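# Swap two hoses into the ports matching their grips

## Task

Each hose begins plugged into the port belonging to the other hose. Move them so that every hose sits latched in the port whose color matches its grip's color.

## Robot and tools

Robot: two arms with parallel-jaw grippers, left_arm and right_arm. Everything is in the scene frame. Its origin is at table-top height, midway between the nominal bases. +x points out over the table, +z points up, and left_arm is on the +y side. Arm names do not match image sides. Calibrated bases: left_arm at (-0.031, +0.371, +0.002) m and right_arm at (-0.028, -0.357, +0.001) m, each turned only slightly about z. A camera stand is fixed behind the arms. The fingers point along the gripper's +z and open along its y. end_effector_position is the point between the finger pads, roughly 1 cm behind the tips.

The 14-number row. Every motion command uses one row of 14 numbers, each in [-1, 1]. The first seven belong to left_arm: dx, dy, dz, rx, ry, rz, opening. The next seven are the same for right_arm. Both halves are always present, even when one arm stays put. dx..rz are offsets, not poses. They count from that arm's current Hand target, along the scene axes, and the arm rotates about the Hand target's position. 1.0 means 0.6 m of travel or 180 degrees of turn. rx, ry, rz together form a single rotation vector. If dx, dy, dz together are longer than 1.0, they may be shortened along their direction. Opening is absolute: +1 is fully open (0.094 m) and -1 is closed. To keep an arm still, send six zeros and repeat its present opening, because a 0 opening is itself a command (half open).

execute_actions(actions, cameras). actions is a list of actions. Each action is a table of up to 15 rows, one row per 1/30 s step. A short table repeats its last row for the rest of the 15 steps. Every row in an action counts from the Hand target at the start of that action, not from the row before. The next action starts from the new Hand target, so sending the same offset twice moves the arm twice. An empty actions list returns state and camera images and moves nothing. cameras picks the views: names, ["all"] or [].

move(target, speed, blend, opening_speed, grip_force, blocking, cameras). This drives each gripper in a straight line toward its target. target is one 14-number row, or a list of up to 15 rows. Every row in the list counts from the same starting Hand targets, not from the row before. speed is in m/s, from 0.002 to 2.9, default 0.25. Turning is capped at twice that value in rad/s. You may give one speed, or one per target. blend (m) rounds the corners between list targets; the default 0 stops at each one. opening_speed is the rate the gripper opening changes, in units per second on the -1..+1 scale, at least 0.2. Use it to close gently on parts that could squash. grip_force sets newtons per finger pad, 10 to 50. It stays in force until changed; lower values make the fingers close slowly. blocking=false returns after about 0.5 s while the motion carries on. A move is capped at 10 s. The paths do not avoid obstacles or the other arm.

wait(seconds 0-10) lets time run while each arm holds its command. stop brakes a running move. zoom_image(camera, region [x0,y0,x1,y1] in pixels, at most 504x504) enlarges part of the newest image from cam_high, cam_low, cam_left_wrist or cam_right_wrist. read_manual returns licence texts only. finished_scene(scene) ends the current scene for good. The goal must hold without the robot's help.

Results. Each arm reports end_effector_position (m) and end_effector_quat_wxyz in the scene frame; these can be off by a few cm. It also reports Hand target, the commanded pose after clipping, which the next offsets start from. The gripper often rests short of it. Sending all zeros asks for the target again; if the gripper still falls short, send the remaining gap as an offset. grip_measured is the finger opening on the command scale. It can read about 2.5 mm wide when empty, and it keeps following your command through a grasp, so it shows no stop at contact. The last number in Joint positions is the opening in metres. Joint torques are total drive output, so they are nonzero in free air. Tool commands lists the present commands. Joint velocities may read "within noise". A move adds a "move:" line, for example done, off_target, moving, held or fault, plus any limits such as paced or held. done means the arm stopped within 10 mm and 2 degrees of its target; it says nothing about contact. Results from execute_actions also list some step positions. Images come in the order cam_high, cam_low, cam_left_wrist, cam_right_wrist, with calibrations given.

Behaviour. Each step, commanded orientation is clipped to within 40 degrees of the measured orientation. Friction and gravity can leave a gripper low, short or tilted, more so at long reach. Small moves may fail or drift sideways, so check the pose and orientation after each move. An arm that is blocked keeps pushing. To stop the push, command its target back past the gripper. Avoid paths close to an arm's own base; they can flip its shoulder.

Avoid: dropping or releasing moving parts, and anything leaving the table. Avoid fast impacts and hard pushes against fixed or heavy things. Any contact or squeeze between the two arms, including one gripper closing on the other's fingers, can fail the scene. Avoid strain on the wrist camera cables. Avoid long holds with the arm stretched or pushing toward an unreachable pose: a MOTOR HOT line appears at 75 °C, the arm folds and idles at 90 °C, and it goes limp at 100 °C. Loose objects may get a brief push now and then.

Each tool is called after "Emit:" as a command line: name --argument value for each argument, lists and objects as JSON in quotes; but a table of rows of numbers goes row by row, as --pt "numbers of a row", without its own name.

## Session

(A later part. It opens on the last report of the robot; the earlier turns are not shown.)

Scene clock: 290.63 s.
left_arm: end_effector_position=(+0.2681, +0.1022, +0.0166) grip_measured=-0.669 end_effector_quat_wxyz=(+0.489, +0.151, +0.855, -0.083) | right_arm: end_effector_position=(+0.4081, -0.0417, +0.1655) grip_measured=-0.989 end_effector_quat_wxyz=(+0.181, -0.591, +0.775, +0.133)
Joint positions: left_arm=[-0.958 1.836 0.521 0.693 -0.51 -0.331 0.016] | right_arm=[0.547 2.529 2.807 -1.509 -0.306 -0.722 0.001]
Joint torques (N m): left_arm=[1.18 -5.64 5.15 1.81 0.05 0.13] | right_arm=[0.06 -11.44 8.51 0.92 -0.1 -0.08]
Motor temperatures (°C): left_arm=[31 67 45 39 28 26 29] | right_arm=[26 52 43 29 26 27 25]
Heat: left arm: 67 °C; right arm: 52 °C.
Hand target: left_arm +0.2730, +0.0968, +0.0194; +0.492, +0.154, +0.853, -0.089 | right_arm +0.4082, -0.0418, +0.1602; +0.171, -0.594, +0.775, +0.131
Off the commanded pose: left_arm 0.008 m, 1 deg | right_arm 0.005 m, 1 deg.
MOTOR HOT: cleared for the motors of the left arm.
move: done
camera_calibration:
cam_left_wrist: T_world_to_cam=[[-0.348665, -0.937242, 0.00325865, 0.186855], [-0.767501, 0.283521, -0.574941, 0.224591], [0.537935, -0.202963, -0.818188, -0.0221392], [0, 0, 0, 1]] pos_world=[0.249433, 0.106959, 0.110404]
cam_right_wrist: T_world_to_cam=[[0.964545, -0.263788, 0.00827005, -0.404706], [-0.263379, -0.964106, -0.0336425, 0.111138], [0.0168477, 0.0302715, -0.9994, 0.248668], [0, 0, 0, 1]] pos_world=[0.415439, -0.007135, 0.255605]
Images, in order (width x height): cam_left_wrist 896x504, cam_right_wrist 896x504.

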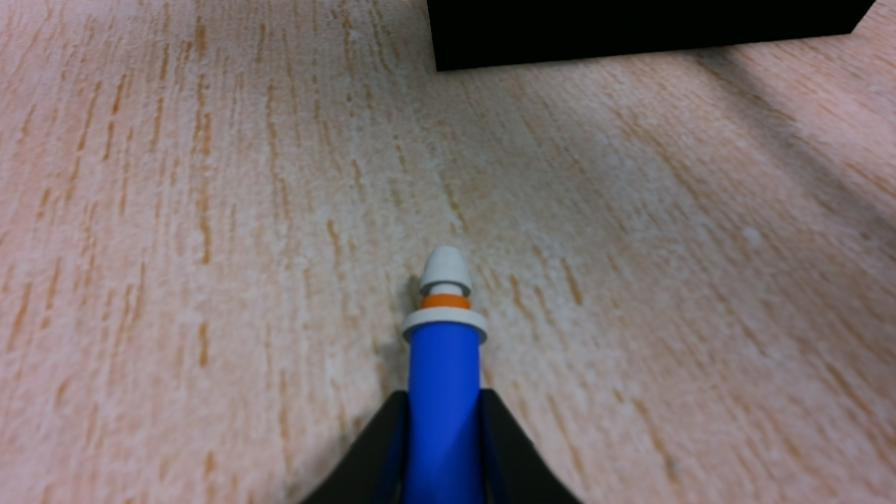

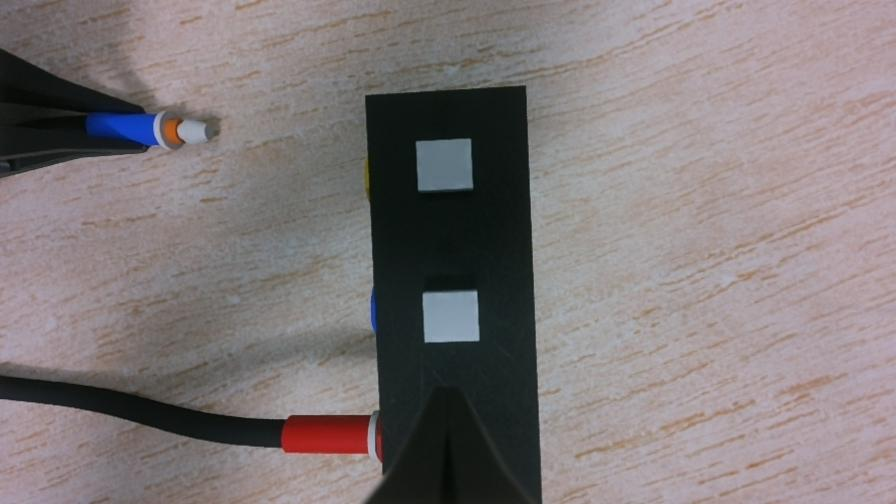

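Emit:
move --pt "0 0 0.133 0 0 0 -0.85 0 0 0 0 0 0 -1" --pt "0.05 -0.182 0.133 0 0 0.039 -0.85 0 0 0 0 0 0 -1" --pt "0.05 -0.182 0.082 0 0 0.039 -0.85 0 0 0 0 0 0 -1" --speed '[0.12,0.15,0.08]' --blend '[0.02,0.01,0]' --cameras '["cam_left_wrist","cam_right_wrist"]'

Emit:
zoom_image --camera "cam_left_wrist" --region '[330, 120, 560, 350]'

Emit:
zoom_image --camera "cam_right_wrist" --region '[180, 240, 420, 370]'

Scene clock: 300.70 s.
left_arm: end_effector_position=(+0.3016, -0.0088, +0.0629) grip_measured=-0.669 end_effector_quat_wxyz=(+0.486, +0.113, +0.865, -0.049) | right_arm: end_effector_position=(+0.4081, -0.0417, +0.1655) grip_measured=-0.989 end_effector_quat_wxyz=(+0.181, -0.591, +0.775, +0.133)
Joint positions: left_arm=[-1.085 2.023 1.153 0.124 -0.689 -0.501 0.016] | right_arm=[0.547 2.529 2.807 -1.509 -0.306 -0.722 0.001]
Joint torques (N m): left_arm=[-0.01 -9.36 5.27 1.8 -0.38 -0.11] | right_arm=[0.06 -11.43 8.53 0.91 -0.09 -0.07]
Motor temperatures (°C): left_arm=[31 62 44 39 28 26 30] | right_arm=[26 53 43 29 26 27 25]
Heat: left arm: 62 °C; right arm: 53 °C.
Hand target: left_arm +0.3029, -0.0124, +0.0686; +0.496, +0.101, +0.860, -0.059 | right_arm +0.4082, -0.0418, +0.1602; +0.171, -0.594, +0.775, +0.131
Off the commanded pose: left_arm 0.007 m, 2 deg | right_arm 0.005 m, 1 deg.
move: done
camera_calibration:
cam_left_wrist: T_world_to_cam=[[-0.253196, -0.967268, -0.016834, 0.0666444], [-0.799007, 0.218899, -0.560064, 0.316332], [0.545417, -0.128356, -0.828279, -0.0258151], [0, 0, 0, 1]] pos_world=[0.283705, -0.00809513, 0.156906]
cam_right_wrist: T_world_to_cam=[[0.964545, -0.263788, 0.00827005, -0.404706], [-0.263379, -0.964106, -0.0336425, 0.111138], [0.0168477, 0.0302715, -0.9994, 0.248668], [0, 0, 0, 1]] pos_world=[0.415439, -0.007135, 0.255605]
Images, in order (width x height): cam_left_wrist 896x504, cam_right_wrist 896x504.

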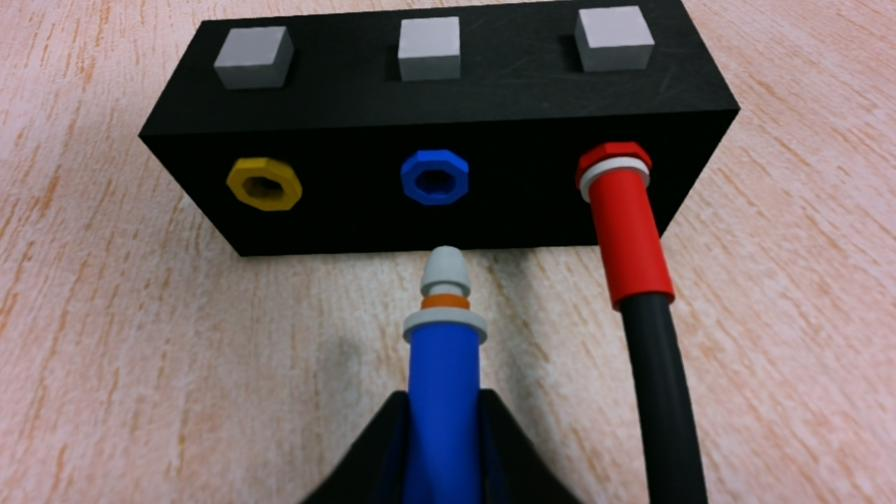

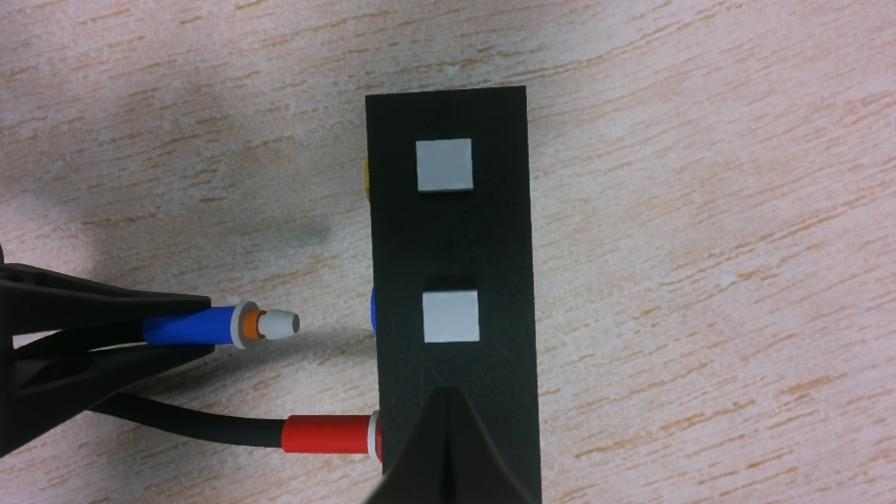

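Scaled by 2.191.

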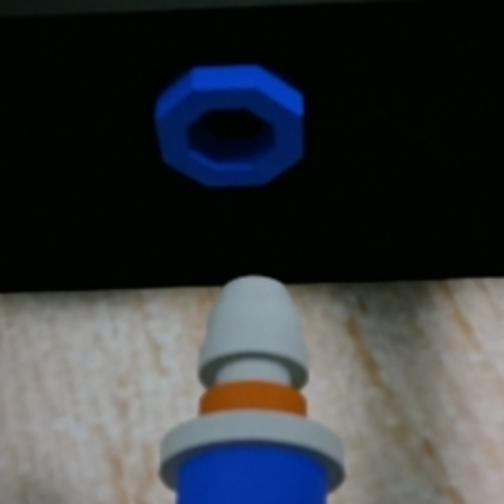

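Scaled by 2.100.

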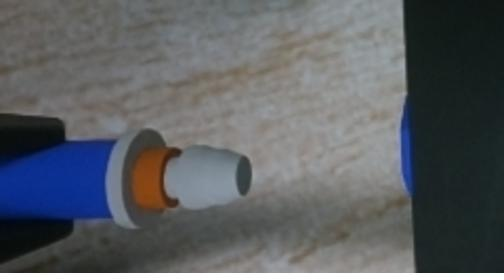

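Emit:
move --target '[0.0405,-0.003,-0.012,0,0,0,-0.85,0,0,0,0,0,0,-1]' --speed 0.06 --cameras '["cam_left_wrist","cam_right_wrist"]'

Emit:
zoom_image --camera "cam_left_wrist" --region '[330, 120, 560, 350]'

Emit:
zoom_image --camera "cam_right_wrist" --region '[180, 240, 420, 370]'

Scene clock: 307.33 s.
left_arm: end_effector_position=(+0.3184, -0.0031, +0.0481) grip_measured=-0.669 end_effector_quat_wxyz=(+0.483, +0.108, +0.868, -0.041) | right_arm: end_effector_position=(+0.4081, -0.0417, +0.1655) grip_measured=-0.989 end_effector_quat_wxyz=(+0.181, -0.591, +0.775, +0.133)
Joint positions: left_arm=[-1.045 2.074 1.168 0.161 -0.673 -0.483 0.016] | right_arm=[0.547 2.529 2.807 -1.509 -0.306 -0.722 0.001]
Joint torques (N m): left_arm=[1.01 -9.36 7.57 1.82 -0.13 0.11] | right_arm=[0.05 -11.44 8.51 0.91 -0.1 -0.08]
Motor temperatures (°C): left_arm=[31 62 44 39 28 26 30] | right_arm=[26 53 44 29 26 27 25]
Heat: left arm: 62 °C; right arm: 53 °C.
Hand target: left_arm +0.3272, -0.0141, +0.0613; +0.496, +0.101, +0.860, -0.058 | right_arm +0.4082, -0.0418, +0.1602; +0.171, -0.594, +0.775, +0.131
Off the commanded pose: left_arm 0.019 m, 3 deg | right_arm 0.005 m, 1 deg.
move: off_target (left_arm)
camera_calibration:
cam_left_wrist: T_world_to_cam=[[-0.235667, -0.971529, -0.024342, 0.0708454], [-0.806469, 0.209482, -0.552924, 0.322221], [0.542281, -0.110675, -0.832876, -0.0452429], [0, 0, 0, 1]] pos_world=[0.301092, -0.00367837, 0.142207]
cam_right_wrist: T_world_to_cam=[[0.964545, -0.263788, 0.00827005, -0.404706], [-0.263379, -0.964106, -0.0336425, 0.111138], [0.0168477, 0.0302715, -0.9994, 0.248668], [0, 0, 0, 1]] pos_world=[0.415439, -0.007135, 0.255605]
Images, in order (width x height): cam_left_wrist 896x504, cam_right_wrist 896x504.

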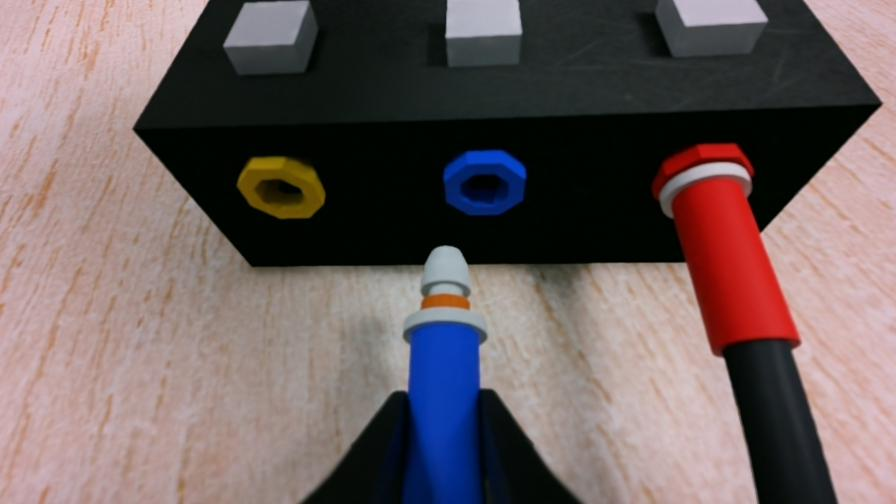

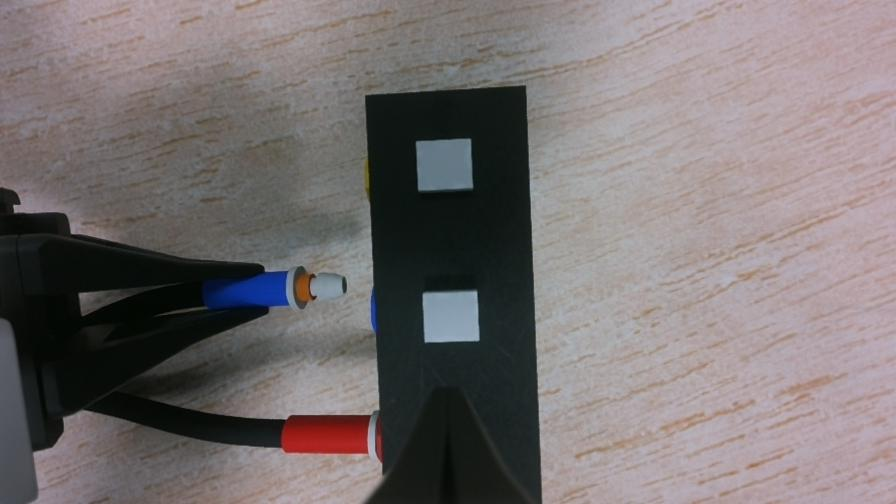

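Scaled by 2.191.

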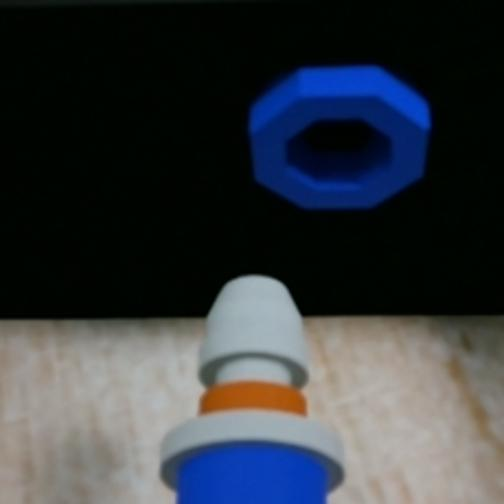

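Scaled by 2.100.

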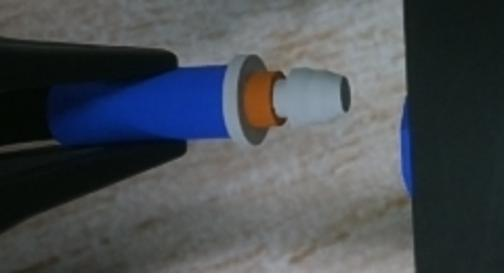

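Emit:
move --pt "-0.012 -0.003 0.04 0 0 0 -0.85 0 0 0 0 0 0 -1" --pt "-0.008 -0.0075 0.0125 0 0 0 -0.85 0 0 0 0 0 0 -1" --speed 0.06 --cameras '["cam_left_wrist","cam_right_wrist"]'

Emit:
zoom_image --camera "cam_left_wrist" --region '[330, 120, 560, 350]'

Emit:
zoom_image --camera "cam_right_wrist" --region '[180, 240, 420, 370]'

Scene clock: 318.33 s.
left_arm: end_effector_position=(+0.3180, -0.0058, +0.0530) grip_measured=-0.669 end_effector_quat_wxyz=(+0.480, +0.112, +0.870, -0.038) | right_arm: end_effector_position=(+0.4081, -0.0417, +0.1655) grip_measured=-0.989 end_effector_quat_wxyz=(+0.181, -0.591, +0.775, +0.133)
Joint positions: left_arm=[-1.049 2.069 1.192 0.12 -0.672 -0.483 0.016] | right_arm=[0.547 2.529 2.807 -1.509 -0.306 -0.722 0.001]
Joint torques (N m): left_arm=[-0.18 -9.94 7.32 1.82 -0.27 -0.01] | right_arm=[0.06 -11.44 8.54 0.92 -0.09 -0.07]
Motor temperatures (°C): left_arm=[31 64 44 39 28 26 30] | right_arm=[26 53 44 28 26 27 25]
Heat: left arm: 64 °C; right arm: 53 °C.
Hand target: left_arm +0.3225, -0.0186, +0.0689; +0.496, +0.101, +0.860, -0.058 | right_arm +0.4082, -0.0418, +0.1602; +0.171, -0.594, +0.775, +0.131
Off the commanded pose: left_arm 0.021 m, 3 deg | right_arm 0.005 m, 1 deg.
move: off_target (left_arm)
camera_calibration:
cam_left_wrist: T_world_to_cam=[[-0.239663, -0.970315, -0.0324054, 0.070004], [-0.808797, 0.218009, -0.546186, 0.325559], [0.537037, -0.104691, -0.837037, -0.039277], [0, 0, 0, 1]] pos_world=[0.301182, -0.00716089, 0.147208]
cam_right_wrist: T_world_to_cam=[[0.964545, -0.263788, 0.00827005, -0.404706], [-0.263379, -0.964106, -0.0336425, 0.111138], [0.0168477, 0.0302715, -0.9994, 0.248668], [0, 0, 0, 1]] pos_world=[0.415439, -0.007135, 0.255605]
Images, in order (width x height): cam_left_wrist 896x504, cam_right_wrist 896x504.

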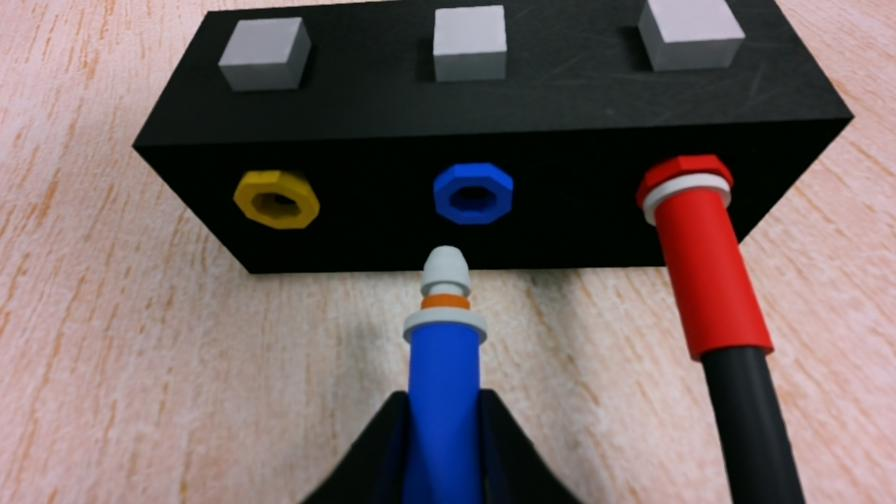

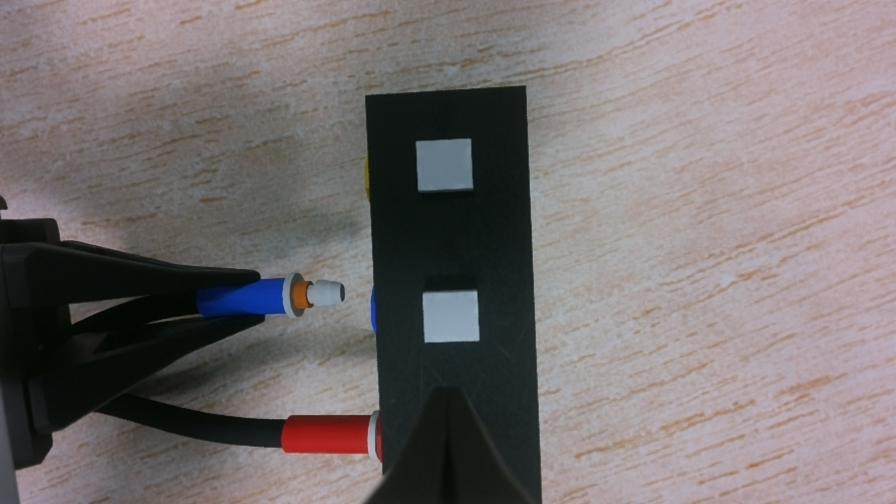

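Scaled by 2.191.

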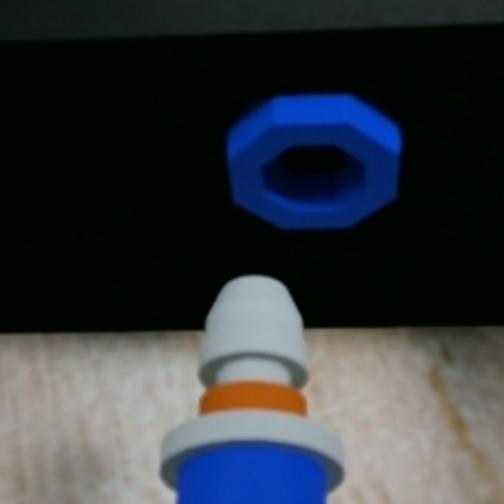

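Scaled by 2.100.

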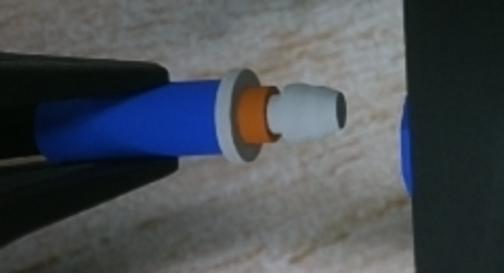

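Emit:
move --pt "-0.003 -0.013 0.035 0 0 0 -0.85 0 0 0 0 0 0 -1" --pt "-0.002 -0.015 0.012 0 0 0 -0.85 0 0 0 0 0 0 -1" --speed 0.06 --cameras '["cam_left_wrist","cam_right_wrist"]'

Emit:
zoom_image --camera "cam_left_wrist" --region '[330, 120, 560, 350]'

Emit:
zoom_image --camera "cam_right_wrist" --region '[180, 240, 420, 370]'

Scene clock: 325.00 s.
left_arm: end_effector_position=(+0.3184, -0.0186, +0.0668) grip_measured=-0.669 end_effector_quat_wxyz=(+0.482, +0.114, +0.867, -0.045) | right_arm: end_effector_position=(+0.4081, -0.0417, +0.1655) grip_measured=-0.989 end_effector_quat_wxyz=(+0.181, -0.591, +0.775, +0.133)
Joint positions: left_arm=[-1.061 2.069 1.251 0.072 -0.673 -0.484 0.016] | right_arm=[0.547 2.529 2.807 -1.509 -0.306 -0.722 0.001]
Joint torques (N m): left_arm=[-0.25 -9.35 6.84 1.83 -0.37 -0.11] | right_arm=[0.06 -11.43 8.51 0.91 -0.1 -0.08]
Motor temperatures (°C): left_arm=[30 65 44 38 28 26 30] | right_arm=[26 53 44 28 26 27 25]
Heat: left arm: 65 °C; right arm: 53 °C.
Hand target: left_arm +0.3213, -0.0276, +0.0761; +0.496, +0.101, +0.860, -0.058 | right_arm +0.4082, -0.0418, +0.1602; +0.171, -0.594, +0.775, +0.131
Off the commanded pose: left_arm 0.013 m, 3 deg | right_arm 0.005 m, 1 deg.
move: off_target (left_arm)
camera_calibration:
cam_left_wrist: T_world_to_cam=[[-0.250345, -0.967848, -0.0244613, 0.061042], [-0.803201, 0.221731, -0.552905, 0.33499], [0.540551, -0.118769, -0.832885, -0.0309819], [0, 0, 0, 1]] pos_world=[0.301094, -0.018878, 0.160907]
cam_right_wrist: T_world_to_cam=[[0.964545, -0.263788, 0.00827005, -0.404706], [-0.263379, -0.964106, -0.0336425, 0.111138], [0.0168477, 0.0302715, -0.9994, 0.248668], [0, 0, 0, 1]] pos_world=[0.415439, -0.007135, 0.255605]
Images, in order (width x height): cam_left_wrist 896x504, cam_right_wrist 896x504.

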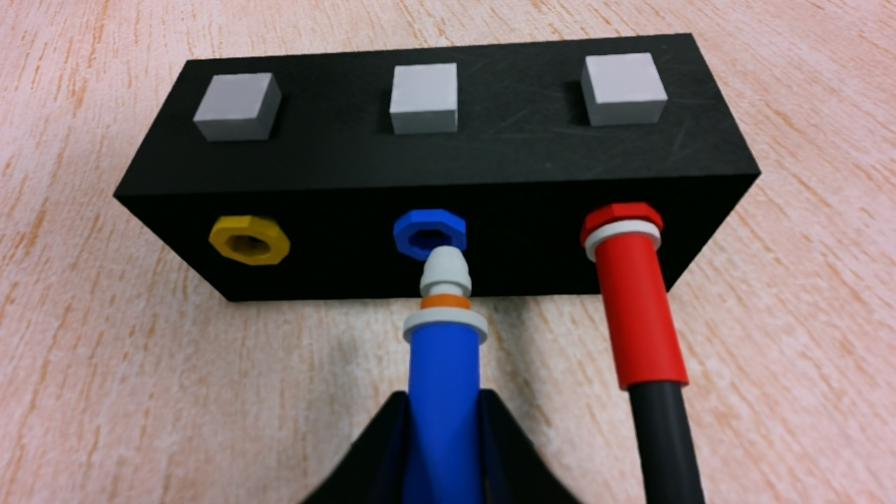

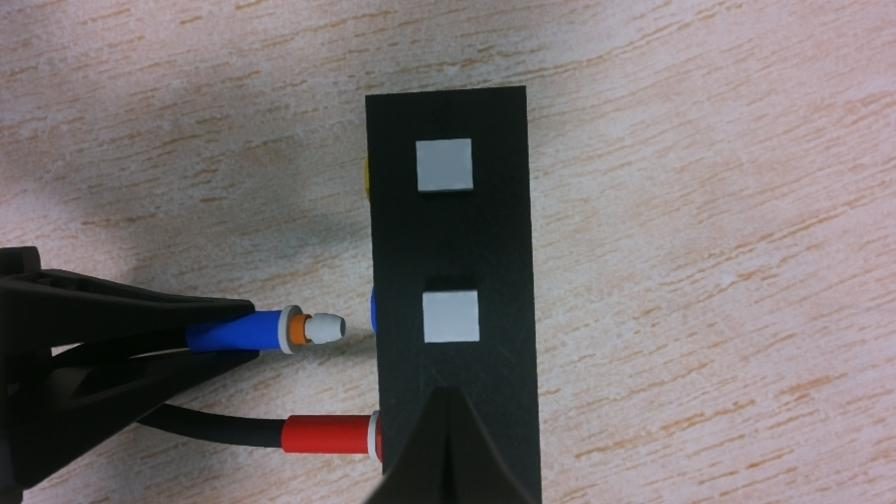

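Scaled by 2.191.

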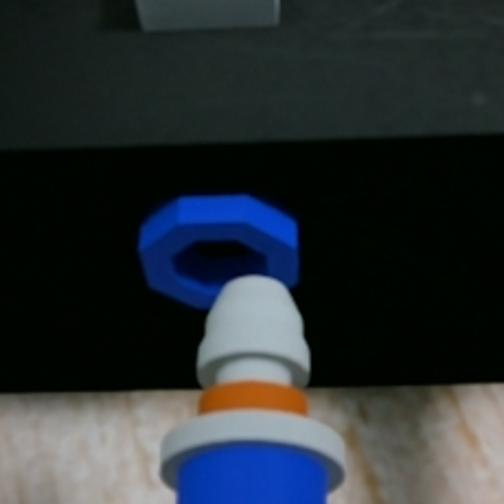

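Scaled by 2.100.

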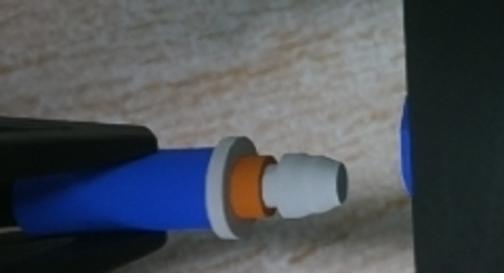

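Emit:
move --target '[0.006,0.0055,-0.0085,0,0,0,-0.85,0,0,0,0,0,0,-1]' --speed 0.04 --cameras '["cam_left_wrist","cam_right_wrist"]'

Emit:
zoom_image --camera "cam_left_wrist" --region '[330, 120, 560, 350]'

Emit:
zoom_image --camera "cam_right_wrist" --region '[180, 240, 420, 370]'

Scene clock: 330.90 s.
left_arm: end_effector_position=(+0.3200, -0.0214, +0.0656) grip_measured=-0.669 end_effector_quat_wxyz=(+0.487, +0.111, +0.865, -0.050) | right_arm: end_effector_position=(+0.4081, -0.0417, +0.1655) grip_measured=-0.989 end_effector_quat_wxyz=(+0.181, -0.591, +0.775, +0.133)
Joint positions: left_arm=[-1.061 2.08 1.251 0.099 -0.673 -0.484 0.016] | right_arm=[0.547 2.529 2.807 -1.509 -0.306 -0.722 0.001]
Joint torques (N m): left_arm=[0.87 -9.63 5.82 1.84 -0.27 -0.01] | right_arm=[0.06 -11.44 8.53 0.92 -0.1 -0.07]
Motor temperatures (°C): left_arm=[30 65 45 38 28 26 30] | right_arm=[26 54 44 28 26 27 25]
Heat: left arm: 65 °C; right arm: 54 °C.
Hand target: left_arm +0.3249, -0.0243, +0.0709; +0.496, +0.101, +0.860, -0.058 | right_arm +0.4082, -0.0418, +0.1602; +0.171, -0.594, +0.775, +0.131
Off the commanded pose: left_arm 0.008 m, 2 deg | right_arm 0.005 m, 1 deg.
move: done
camera_calibration:
cam_left_wrist: T_world_to_cam=[[-0.25024, -0.968097, -0.012979, 0.0578677], [-0.798745, 0.214004, -0.562325, 0.335207], [0.547163, -0.13035, -0.826814, -0.0359711], [0, 0, 0, 1]] pos_world=[0.301908, -0.020403, 0.159505]
cam_right_wrist: T_world_to_cam=[[0.964545, -0.263788, 0.00827005, -0.404706], [-0.263379, -0.964106, -0.0336425, 0.111138], [0.0168477, 0.0302715, -0.9994, 0.248668], [0, 0, 0, 1]] pos_world=[0.415439, -0.007135, 0.255605]
Images, in order (width x height): cam_left_wrist 896x504, cam_right_wrist 896x504.

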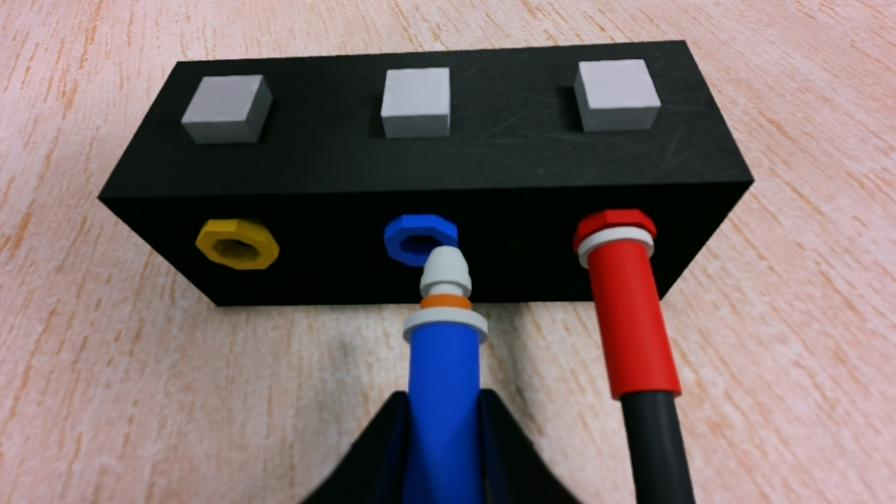

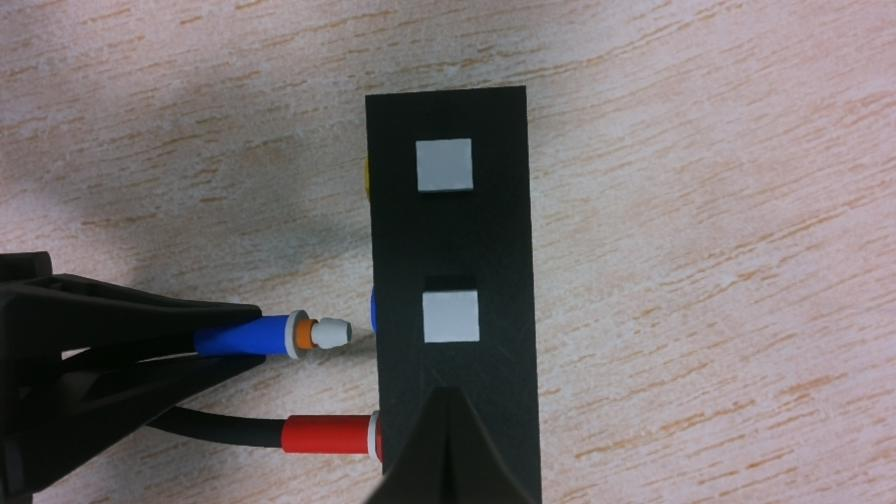

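Scaled by 2.191.

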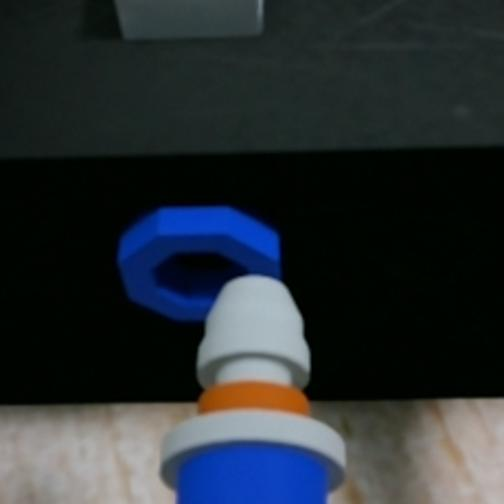

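Scaled by 2.100.

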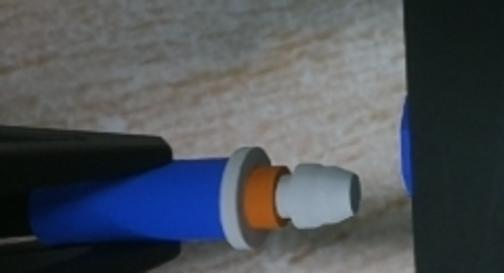

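Emit:
move --target '[0.0,0.0165,-0.016,0,0,0,-0.85,0,0,0,0,0,0,-1]' --speed 0.04 --cameras '["cam_left_wrist","cam_right_wrist"]'

Emit:
zoom_image --camera "cam_left_wrist" --region '[330, 120, 560, 350]'

Emit:
zoom_image --camera "cam_right_wrist" --region '[180, 240, 420, 370]'

Scene clock: 337.27 s.
left_arm: end_effector_position=(+0.3212, -0.0152, +0.0593) grip_measured=-0.669 end_effector_quat_wxyz=(+0.491, +0.105, +0.863, -0.053) | right_arm: end_effector_position=(+0.4081, -0.0417, +0.1655) grip_measured=-0.989 end_effector_quat_wxyz=(+0.181, -0.591, +0.775, +0.133)
Joint positions: left_arm=[-1.053 2.08 1.209 0.157 -0.673 -0.484 0.016] | right_arm=[0.547 2.529 2.807 -1.509 -0.306 -0.722 0.001]
Joint torques (N m): left_arm=[1.25 -9.94 4.56 1.86 -0.16 0.09] | right_arm=[0.05 -11.4 8.53 0.92 -0.09 -0.08]
Motor temperatures (°C): left_arm=[30 65 45 38 28 26 30] | right_arm=[26 54 44 28 26 27 25]
Heat: left arm: 65 °C; right arm: 54 °C.
Hand target: left_arm +0.3249, -0.0144, +0.0613; +0.496, +0.101, +0.860, -0.058 | right_arm +0.4082, -0.0418, +0.1602; +0.171, -0.594, +0.775, +0.131
Off the commanded pose: left_arm 0.004 m, 1 deg | right_arm 0.005 m, 1 deg.
move: done
camera_calibration:
cam_left_wrist: T_world_to_cam=[[-0.242393, -0.970176, -0.00216071, 0.0608765], [-0.796079, 0.200168, -0.571132, 0.330741], [0.554531, -0.136719, -0.820855, -0.0437645], [0, 0, 0, 1]] pos_world=[0.302321, -0.0131264, 0.153104]
cam_right_wrist: T_world_to_cam=[[0.964545, -0.263788, 0.00827005, -0.404706], [-0.263379, -0.964106, -0.0336425, 0.111138], [0.0168477, 0.0302715, -0.9994, 0.248668], [0, 0, 0, 1]] pos_world=[0.415439, -0.007135, 0.255605]
Images, in order (width x height): cam_left_wrist 896x504, cam_right_wrist 896x504.

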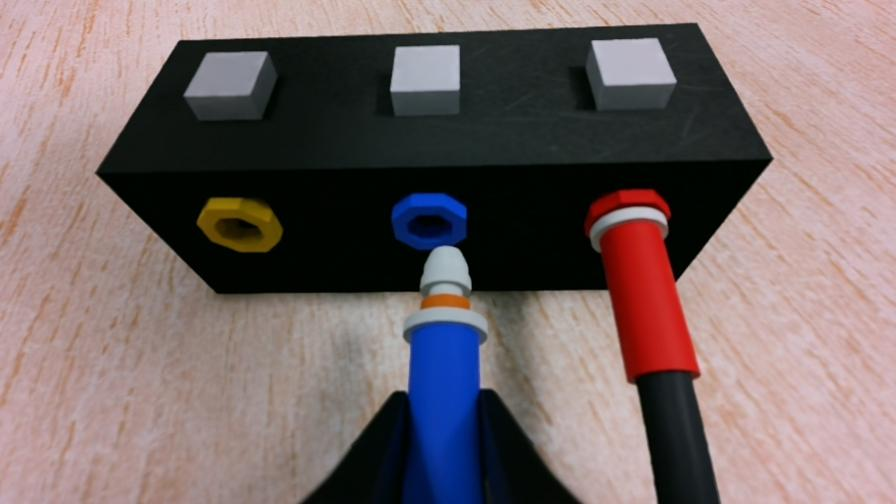

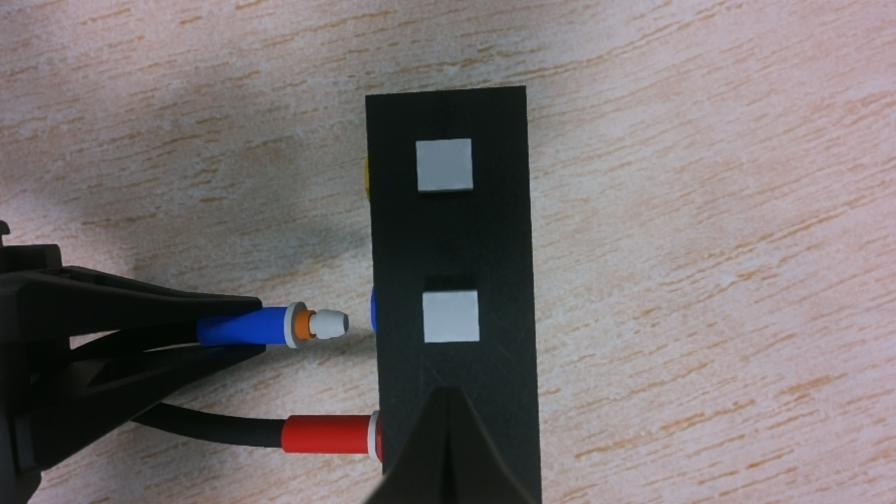

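Scaled by 2.191.

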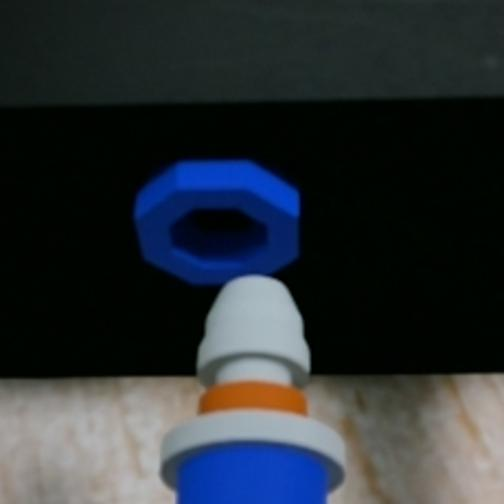

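Scaled by 2.100.

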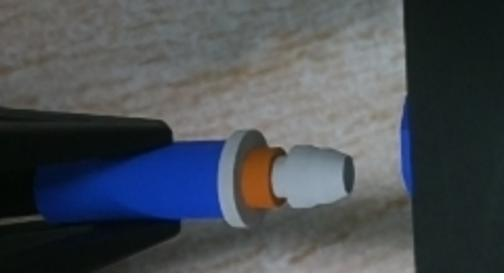

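Emit:
move --target '[0.007,0.0065,-0.006,0,0,0,-0.85,0,0,0,0,0,0,-1]' --speed 0.04 --cameras '["cam_left_wrist","cam_right_wrist"]'

Emit:
zoom_image --camera "cam_left_wrist" --region '[330, 120, 560, 350]'

Emit:
zoom_image --camera "cam_right_wrist" --region '[180, 240, 420, 370]'

Scene clock: 344.53 s.
left_arm: end_effector_position=(+0.3260, -0.0112, +0.0584) grip_measured=-0.669 end_effector_quat_wxyz=(+0.493, +0.101, +0.862, -0.055) | right_arm: end_effector_position=(+0.4081, -0.0417, +0.1655) grip_measured=-0.989 end_effector_quat_wxyz=(+0.181, -0.591, +0.775, +0.133)
Joint positions: left_arm=[-1.039 2.08 1.197 0.18 -0.666 -0.476 0.016] | right_arm=[0.547 2.529 2.807 -1.509 -0.306 -0.722 0.001]
Joint torques (N m): left_arm=[1.21 -9.52 4.52 1.87 -0.11 0.12] | right_arm=[0.06 -11.43 8.54 0.91 -0.1 -0.08]
Motor temperatures (°C): left_arm=[30 65 44 39 28 26 30] | right_arm=[26 54 44 28 26 27 25]
Heat: left arm: 65 °C; right arm: 54 °C.
Hand target: left_arm +0.3290, -0.0106, +0.0577; +0.496, +0.101, +0.860, -0.058 | right_arm +0.4082, -0.0418, +0.1602; +0.171, -0.594, +0.775, +0.131
Off the commanded pose: left_arm 0.003 m, 1 deg | right_arm 0.005 m, 1 deg.
move: done
camera_calibration:
cam_left_wrist: T_world_to_cam=[[-0.23766, -0.971342, 0.00362692, 0.0640744], [-0.794982, 0.192361, -0.575327, 0.333131], [0.558142, -0.139615, -0.817915, -0.0479553], [0, 0, 0, 1]] pos_world=[0.306827, -0.00853862, 0.152204]
cam_right_wrist: T_world_to_cam=[[0.964545, -0.263788, 0.00827005, -0.404706], [-0.263379, -0.964106, -0.0336425, 0.111138], [0.0168477, 0.0302715, -0.9994, 0.248668], [0, 0, 0, 1]] pos_world=[0.415439, -0.007135, 0.255605]
Images, in order (width x height): cam_left_wrist 896x504, cam_right_wrist 896x504.

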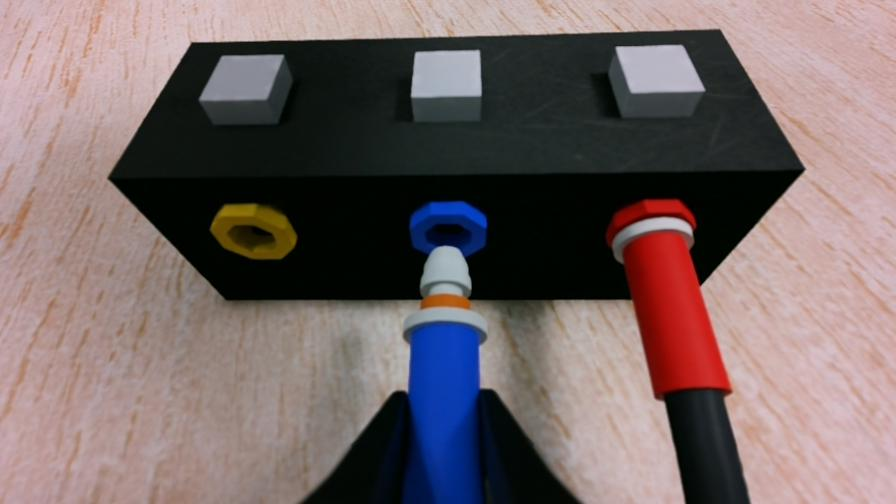

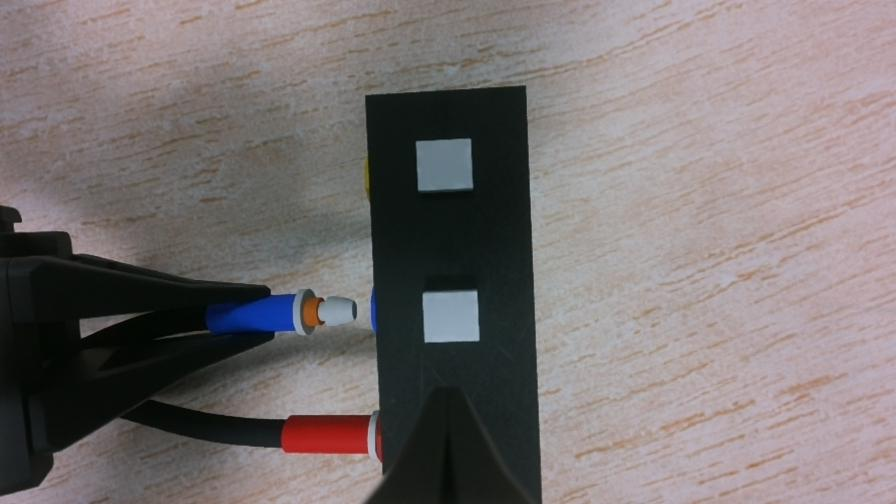

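Scaled by 2.191.

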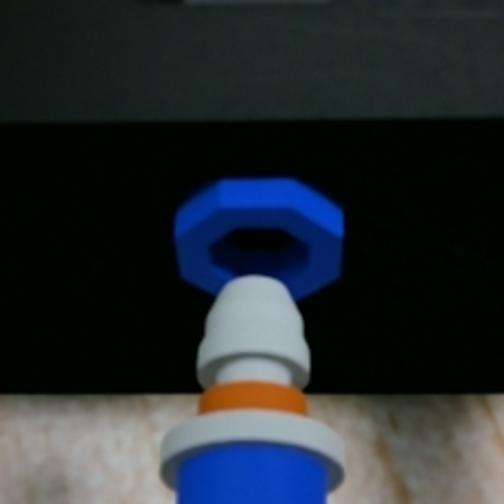

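Scaled by 2.100.

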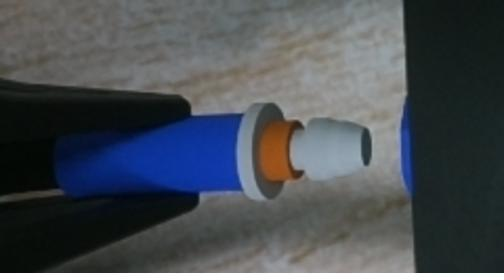

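Emit:
move --pt "0.0227 -0.0055 0.002 0 0 0 -0.85 0 0 0 0 0 0 -1" --pt "0.075 -0.019 0.01 0 0 0 -0.85 0 0 0 0 0 0 -1" --speed 0.04 --cameras '["cam_left_wrist","cam_right_wrist"]'

Emit:
zoom_image --camera "cam_right_wrist" --region '[180, 240, 420, 370]'

Scene clock: 354.97 s.
left_arm: end_effector_position=(+0.3404, -0.0111, +0.0331) grip_measured=-0.669 end_effector_quat_wxyz=(+0.452, +0.138, +0.881, -0.030) | right_arm: end_effector_position=(+0.4081, -0.0417, +0.1655) grip_measured=-0.989 end_effector_quat_wxyz=(+0.181, -0.591, +0.775, +0.133)
Joint positions: left_arm=[-0.995 2.153 1.288 0.076 -0.591 -0.423 0.016] | right_arm=[0.547 2.529 2.807 -1.509 -0.306 -0.722 0.001]
Joint torques (N m): left_arm=[4 -10 9.32 2.34 -0.36 0.13] | right_arm=[0.05 -11.43 8.53 0.92 -0.1 -0.08]
Motor temperatures (°C): left_arm=[30 65 43 40 28 26 30] | right_arm=[26 54 44 28 26 27 25]
Heat: left arm: 65 °C; right arm: 54 °C.
Hand target: left_arm +0.3741, -0.0220, +0.0638; +0.496, +0.101, +0.860, -0.059 | right_arm +0.4082, -0.0418, +0.1602; +0.171, -0.594, +0.775, +0.131
Off the commanded pose: left_arm 0.047 m, 8 deg | right_arm 0.005 m, 1 deg.
move: off_target (left_arm)
camera_calibration:
cam_left_wrist: T_world_to_cam=[[-0.279243, -0.958184, -0.0625092, 0.084185], [-0.827732, 0.2732, -0.490124, 0.339211], [0.486706, -0.0851226, -0.869409, -0.0501468], [0, 0, 0, 1]] pos_world=[0.328691, -0.0162764, 0.12792]
cam_right_wrist: T_world_to_cam=[[0.964545, -0.263788, 0.00827005, -0.404706], [-0.263379, -0.964106, -0.0336425, 0.111138], [0.0168477, 0.0302715, -0.9994, 0.248668], [0, 0, 0, 1]] pos_world=[0.415439, -0.007135, 0.255605]
Images, in order (width x height): cam_left_wrist 896x504, cam_right_wrist 896x504.

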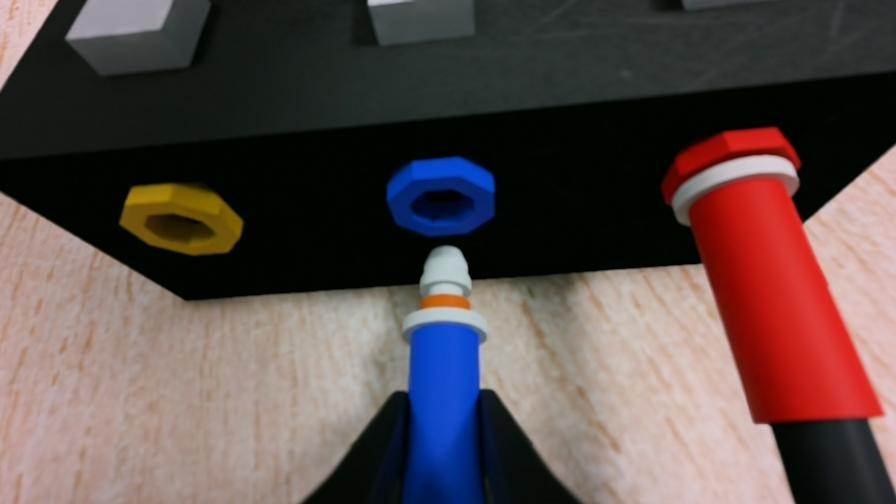

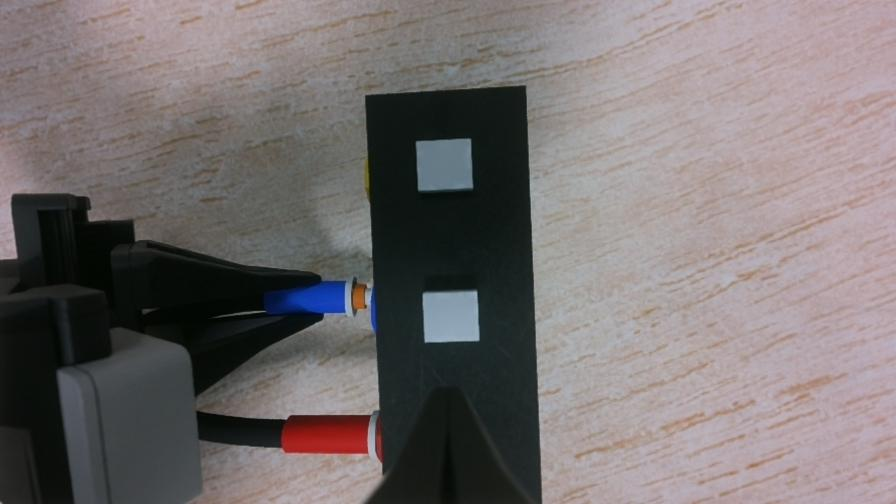

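Scaled by 2.100.

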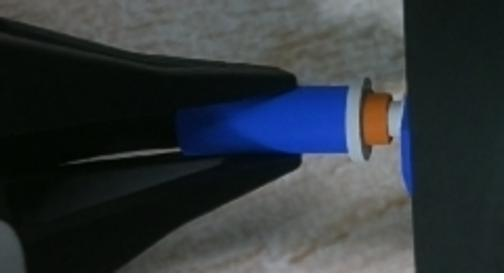

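Emit:
move --pt "-0.13 0.022 0.004 0 0 0 -0.85 0 0 0 0 0 0 -1" --pt "-0.0735 0.0025 0.0137 0 0 0 -0.85 0 0 0 0 0 0 -1" --speed '[0.08,0.05]' --cameras '["cam_left_wrist","cam_right_wrist"]'

Emit:
zoom_image --camera "cam_left_wrist" --region '[330, 120, 560, 350]'

Emit:
zoom_image --camera "cam_right_wrist" --region '[180, 240, 420, 370]'

Scene clock: 362.23 s.
left_arm: end_effector_position=(+0.3224, -0.0131, +0.0614) grip_measured=-0.669 end_effector_quat_wxyz=(+0.488, +0.105, +0.865, -0.048) | right_arm: end_effector_position=(+0.4081, -0.0417, +0.1655) grip_measured=-0.989 end_effector_quat_wxyz=(+0.181, -0.591, +0.775, +0.133)
Joint positions: left_arm=[-1.049 2.075 1.218 0.13 -0.674 -0.484 0.016] | right_arm=[0.547 2.529 2.807 -1.509 -0.306 -0.722 0.001]
Joint torques (N m): left_arm=[1.18 -9.59 7.65 1.67 -0.12 0.13] | right_arm=[0.06 -11.44 8.5 0.91 -0.1 -0.08]
Motor temperatures (°C): left_arm=[30 67 44 40 28 26 30] | right_arm=[26 54 44 28 26 27 25]
Heat: left arm: 67 °C; right arm: 54 °C.
Hand target: left_arm +0.3300, -0.0204, +0.0719; +0.496, +0.101, +0.860, -0.058 | right_arm +0.4082, -0.0418, +0.1602; +0.171, -0.594, +0.775, +0.131
Off the commanded pose: left_arm 0.015 m, 2 deg | right_arm 0.005 m, 1 deg.
move: off_target (left_arm)
camera_calibration:
cam_left_wrist: T_world_to_cam=[[-0.237284, -0.971382, -0.010611, 0.0621438], [-0.800144, 0.201625, -0.564904, 0.333486], [0.550877, -0.125552, -0.825088, -0.0408953], [0, 0, 0, 1]] pos_world=[0.304111, -0.0120084, 0.155305]
cam_right_wrist: T_world_to_cam=[[0.964545, -0.263788, 0.00827005, -0.404706], [-0.263379, -0.964106, -0.0336425, 0.111138], [0.0168477, 0.0302715, -0.9994, 0.248668], [0, 0, 0, 1]] pos_world=[0.415439, -0.007135, 0.255605]
Images, in order (width x height): cam_left_wrist 896x504, cam_right_wrist 896x504.

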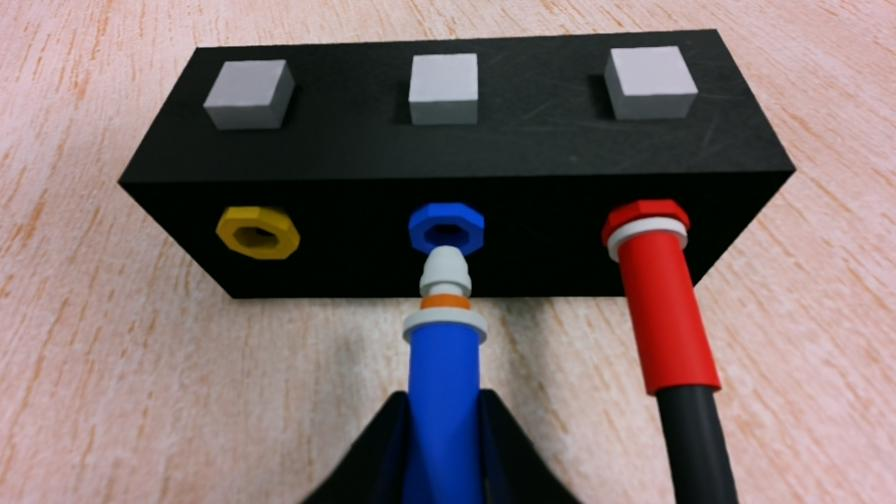

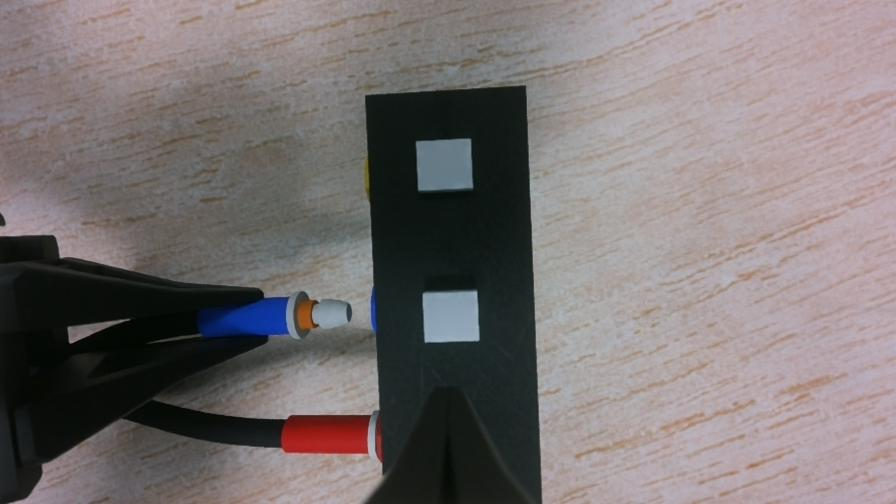

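Scaled by 2.191.

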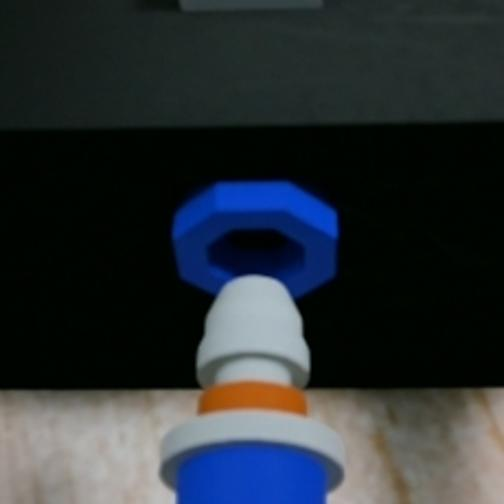

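Scaled by 2.100.

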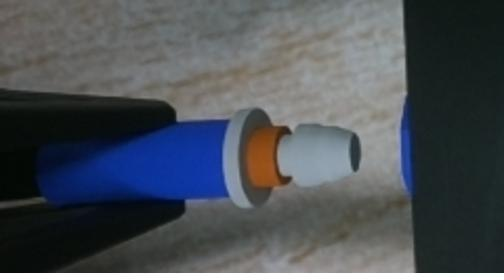

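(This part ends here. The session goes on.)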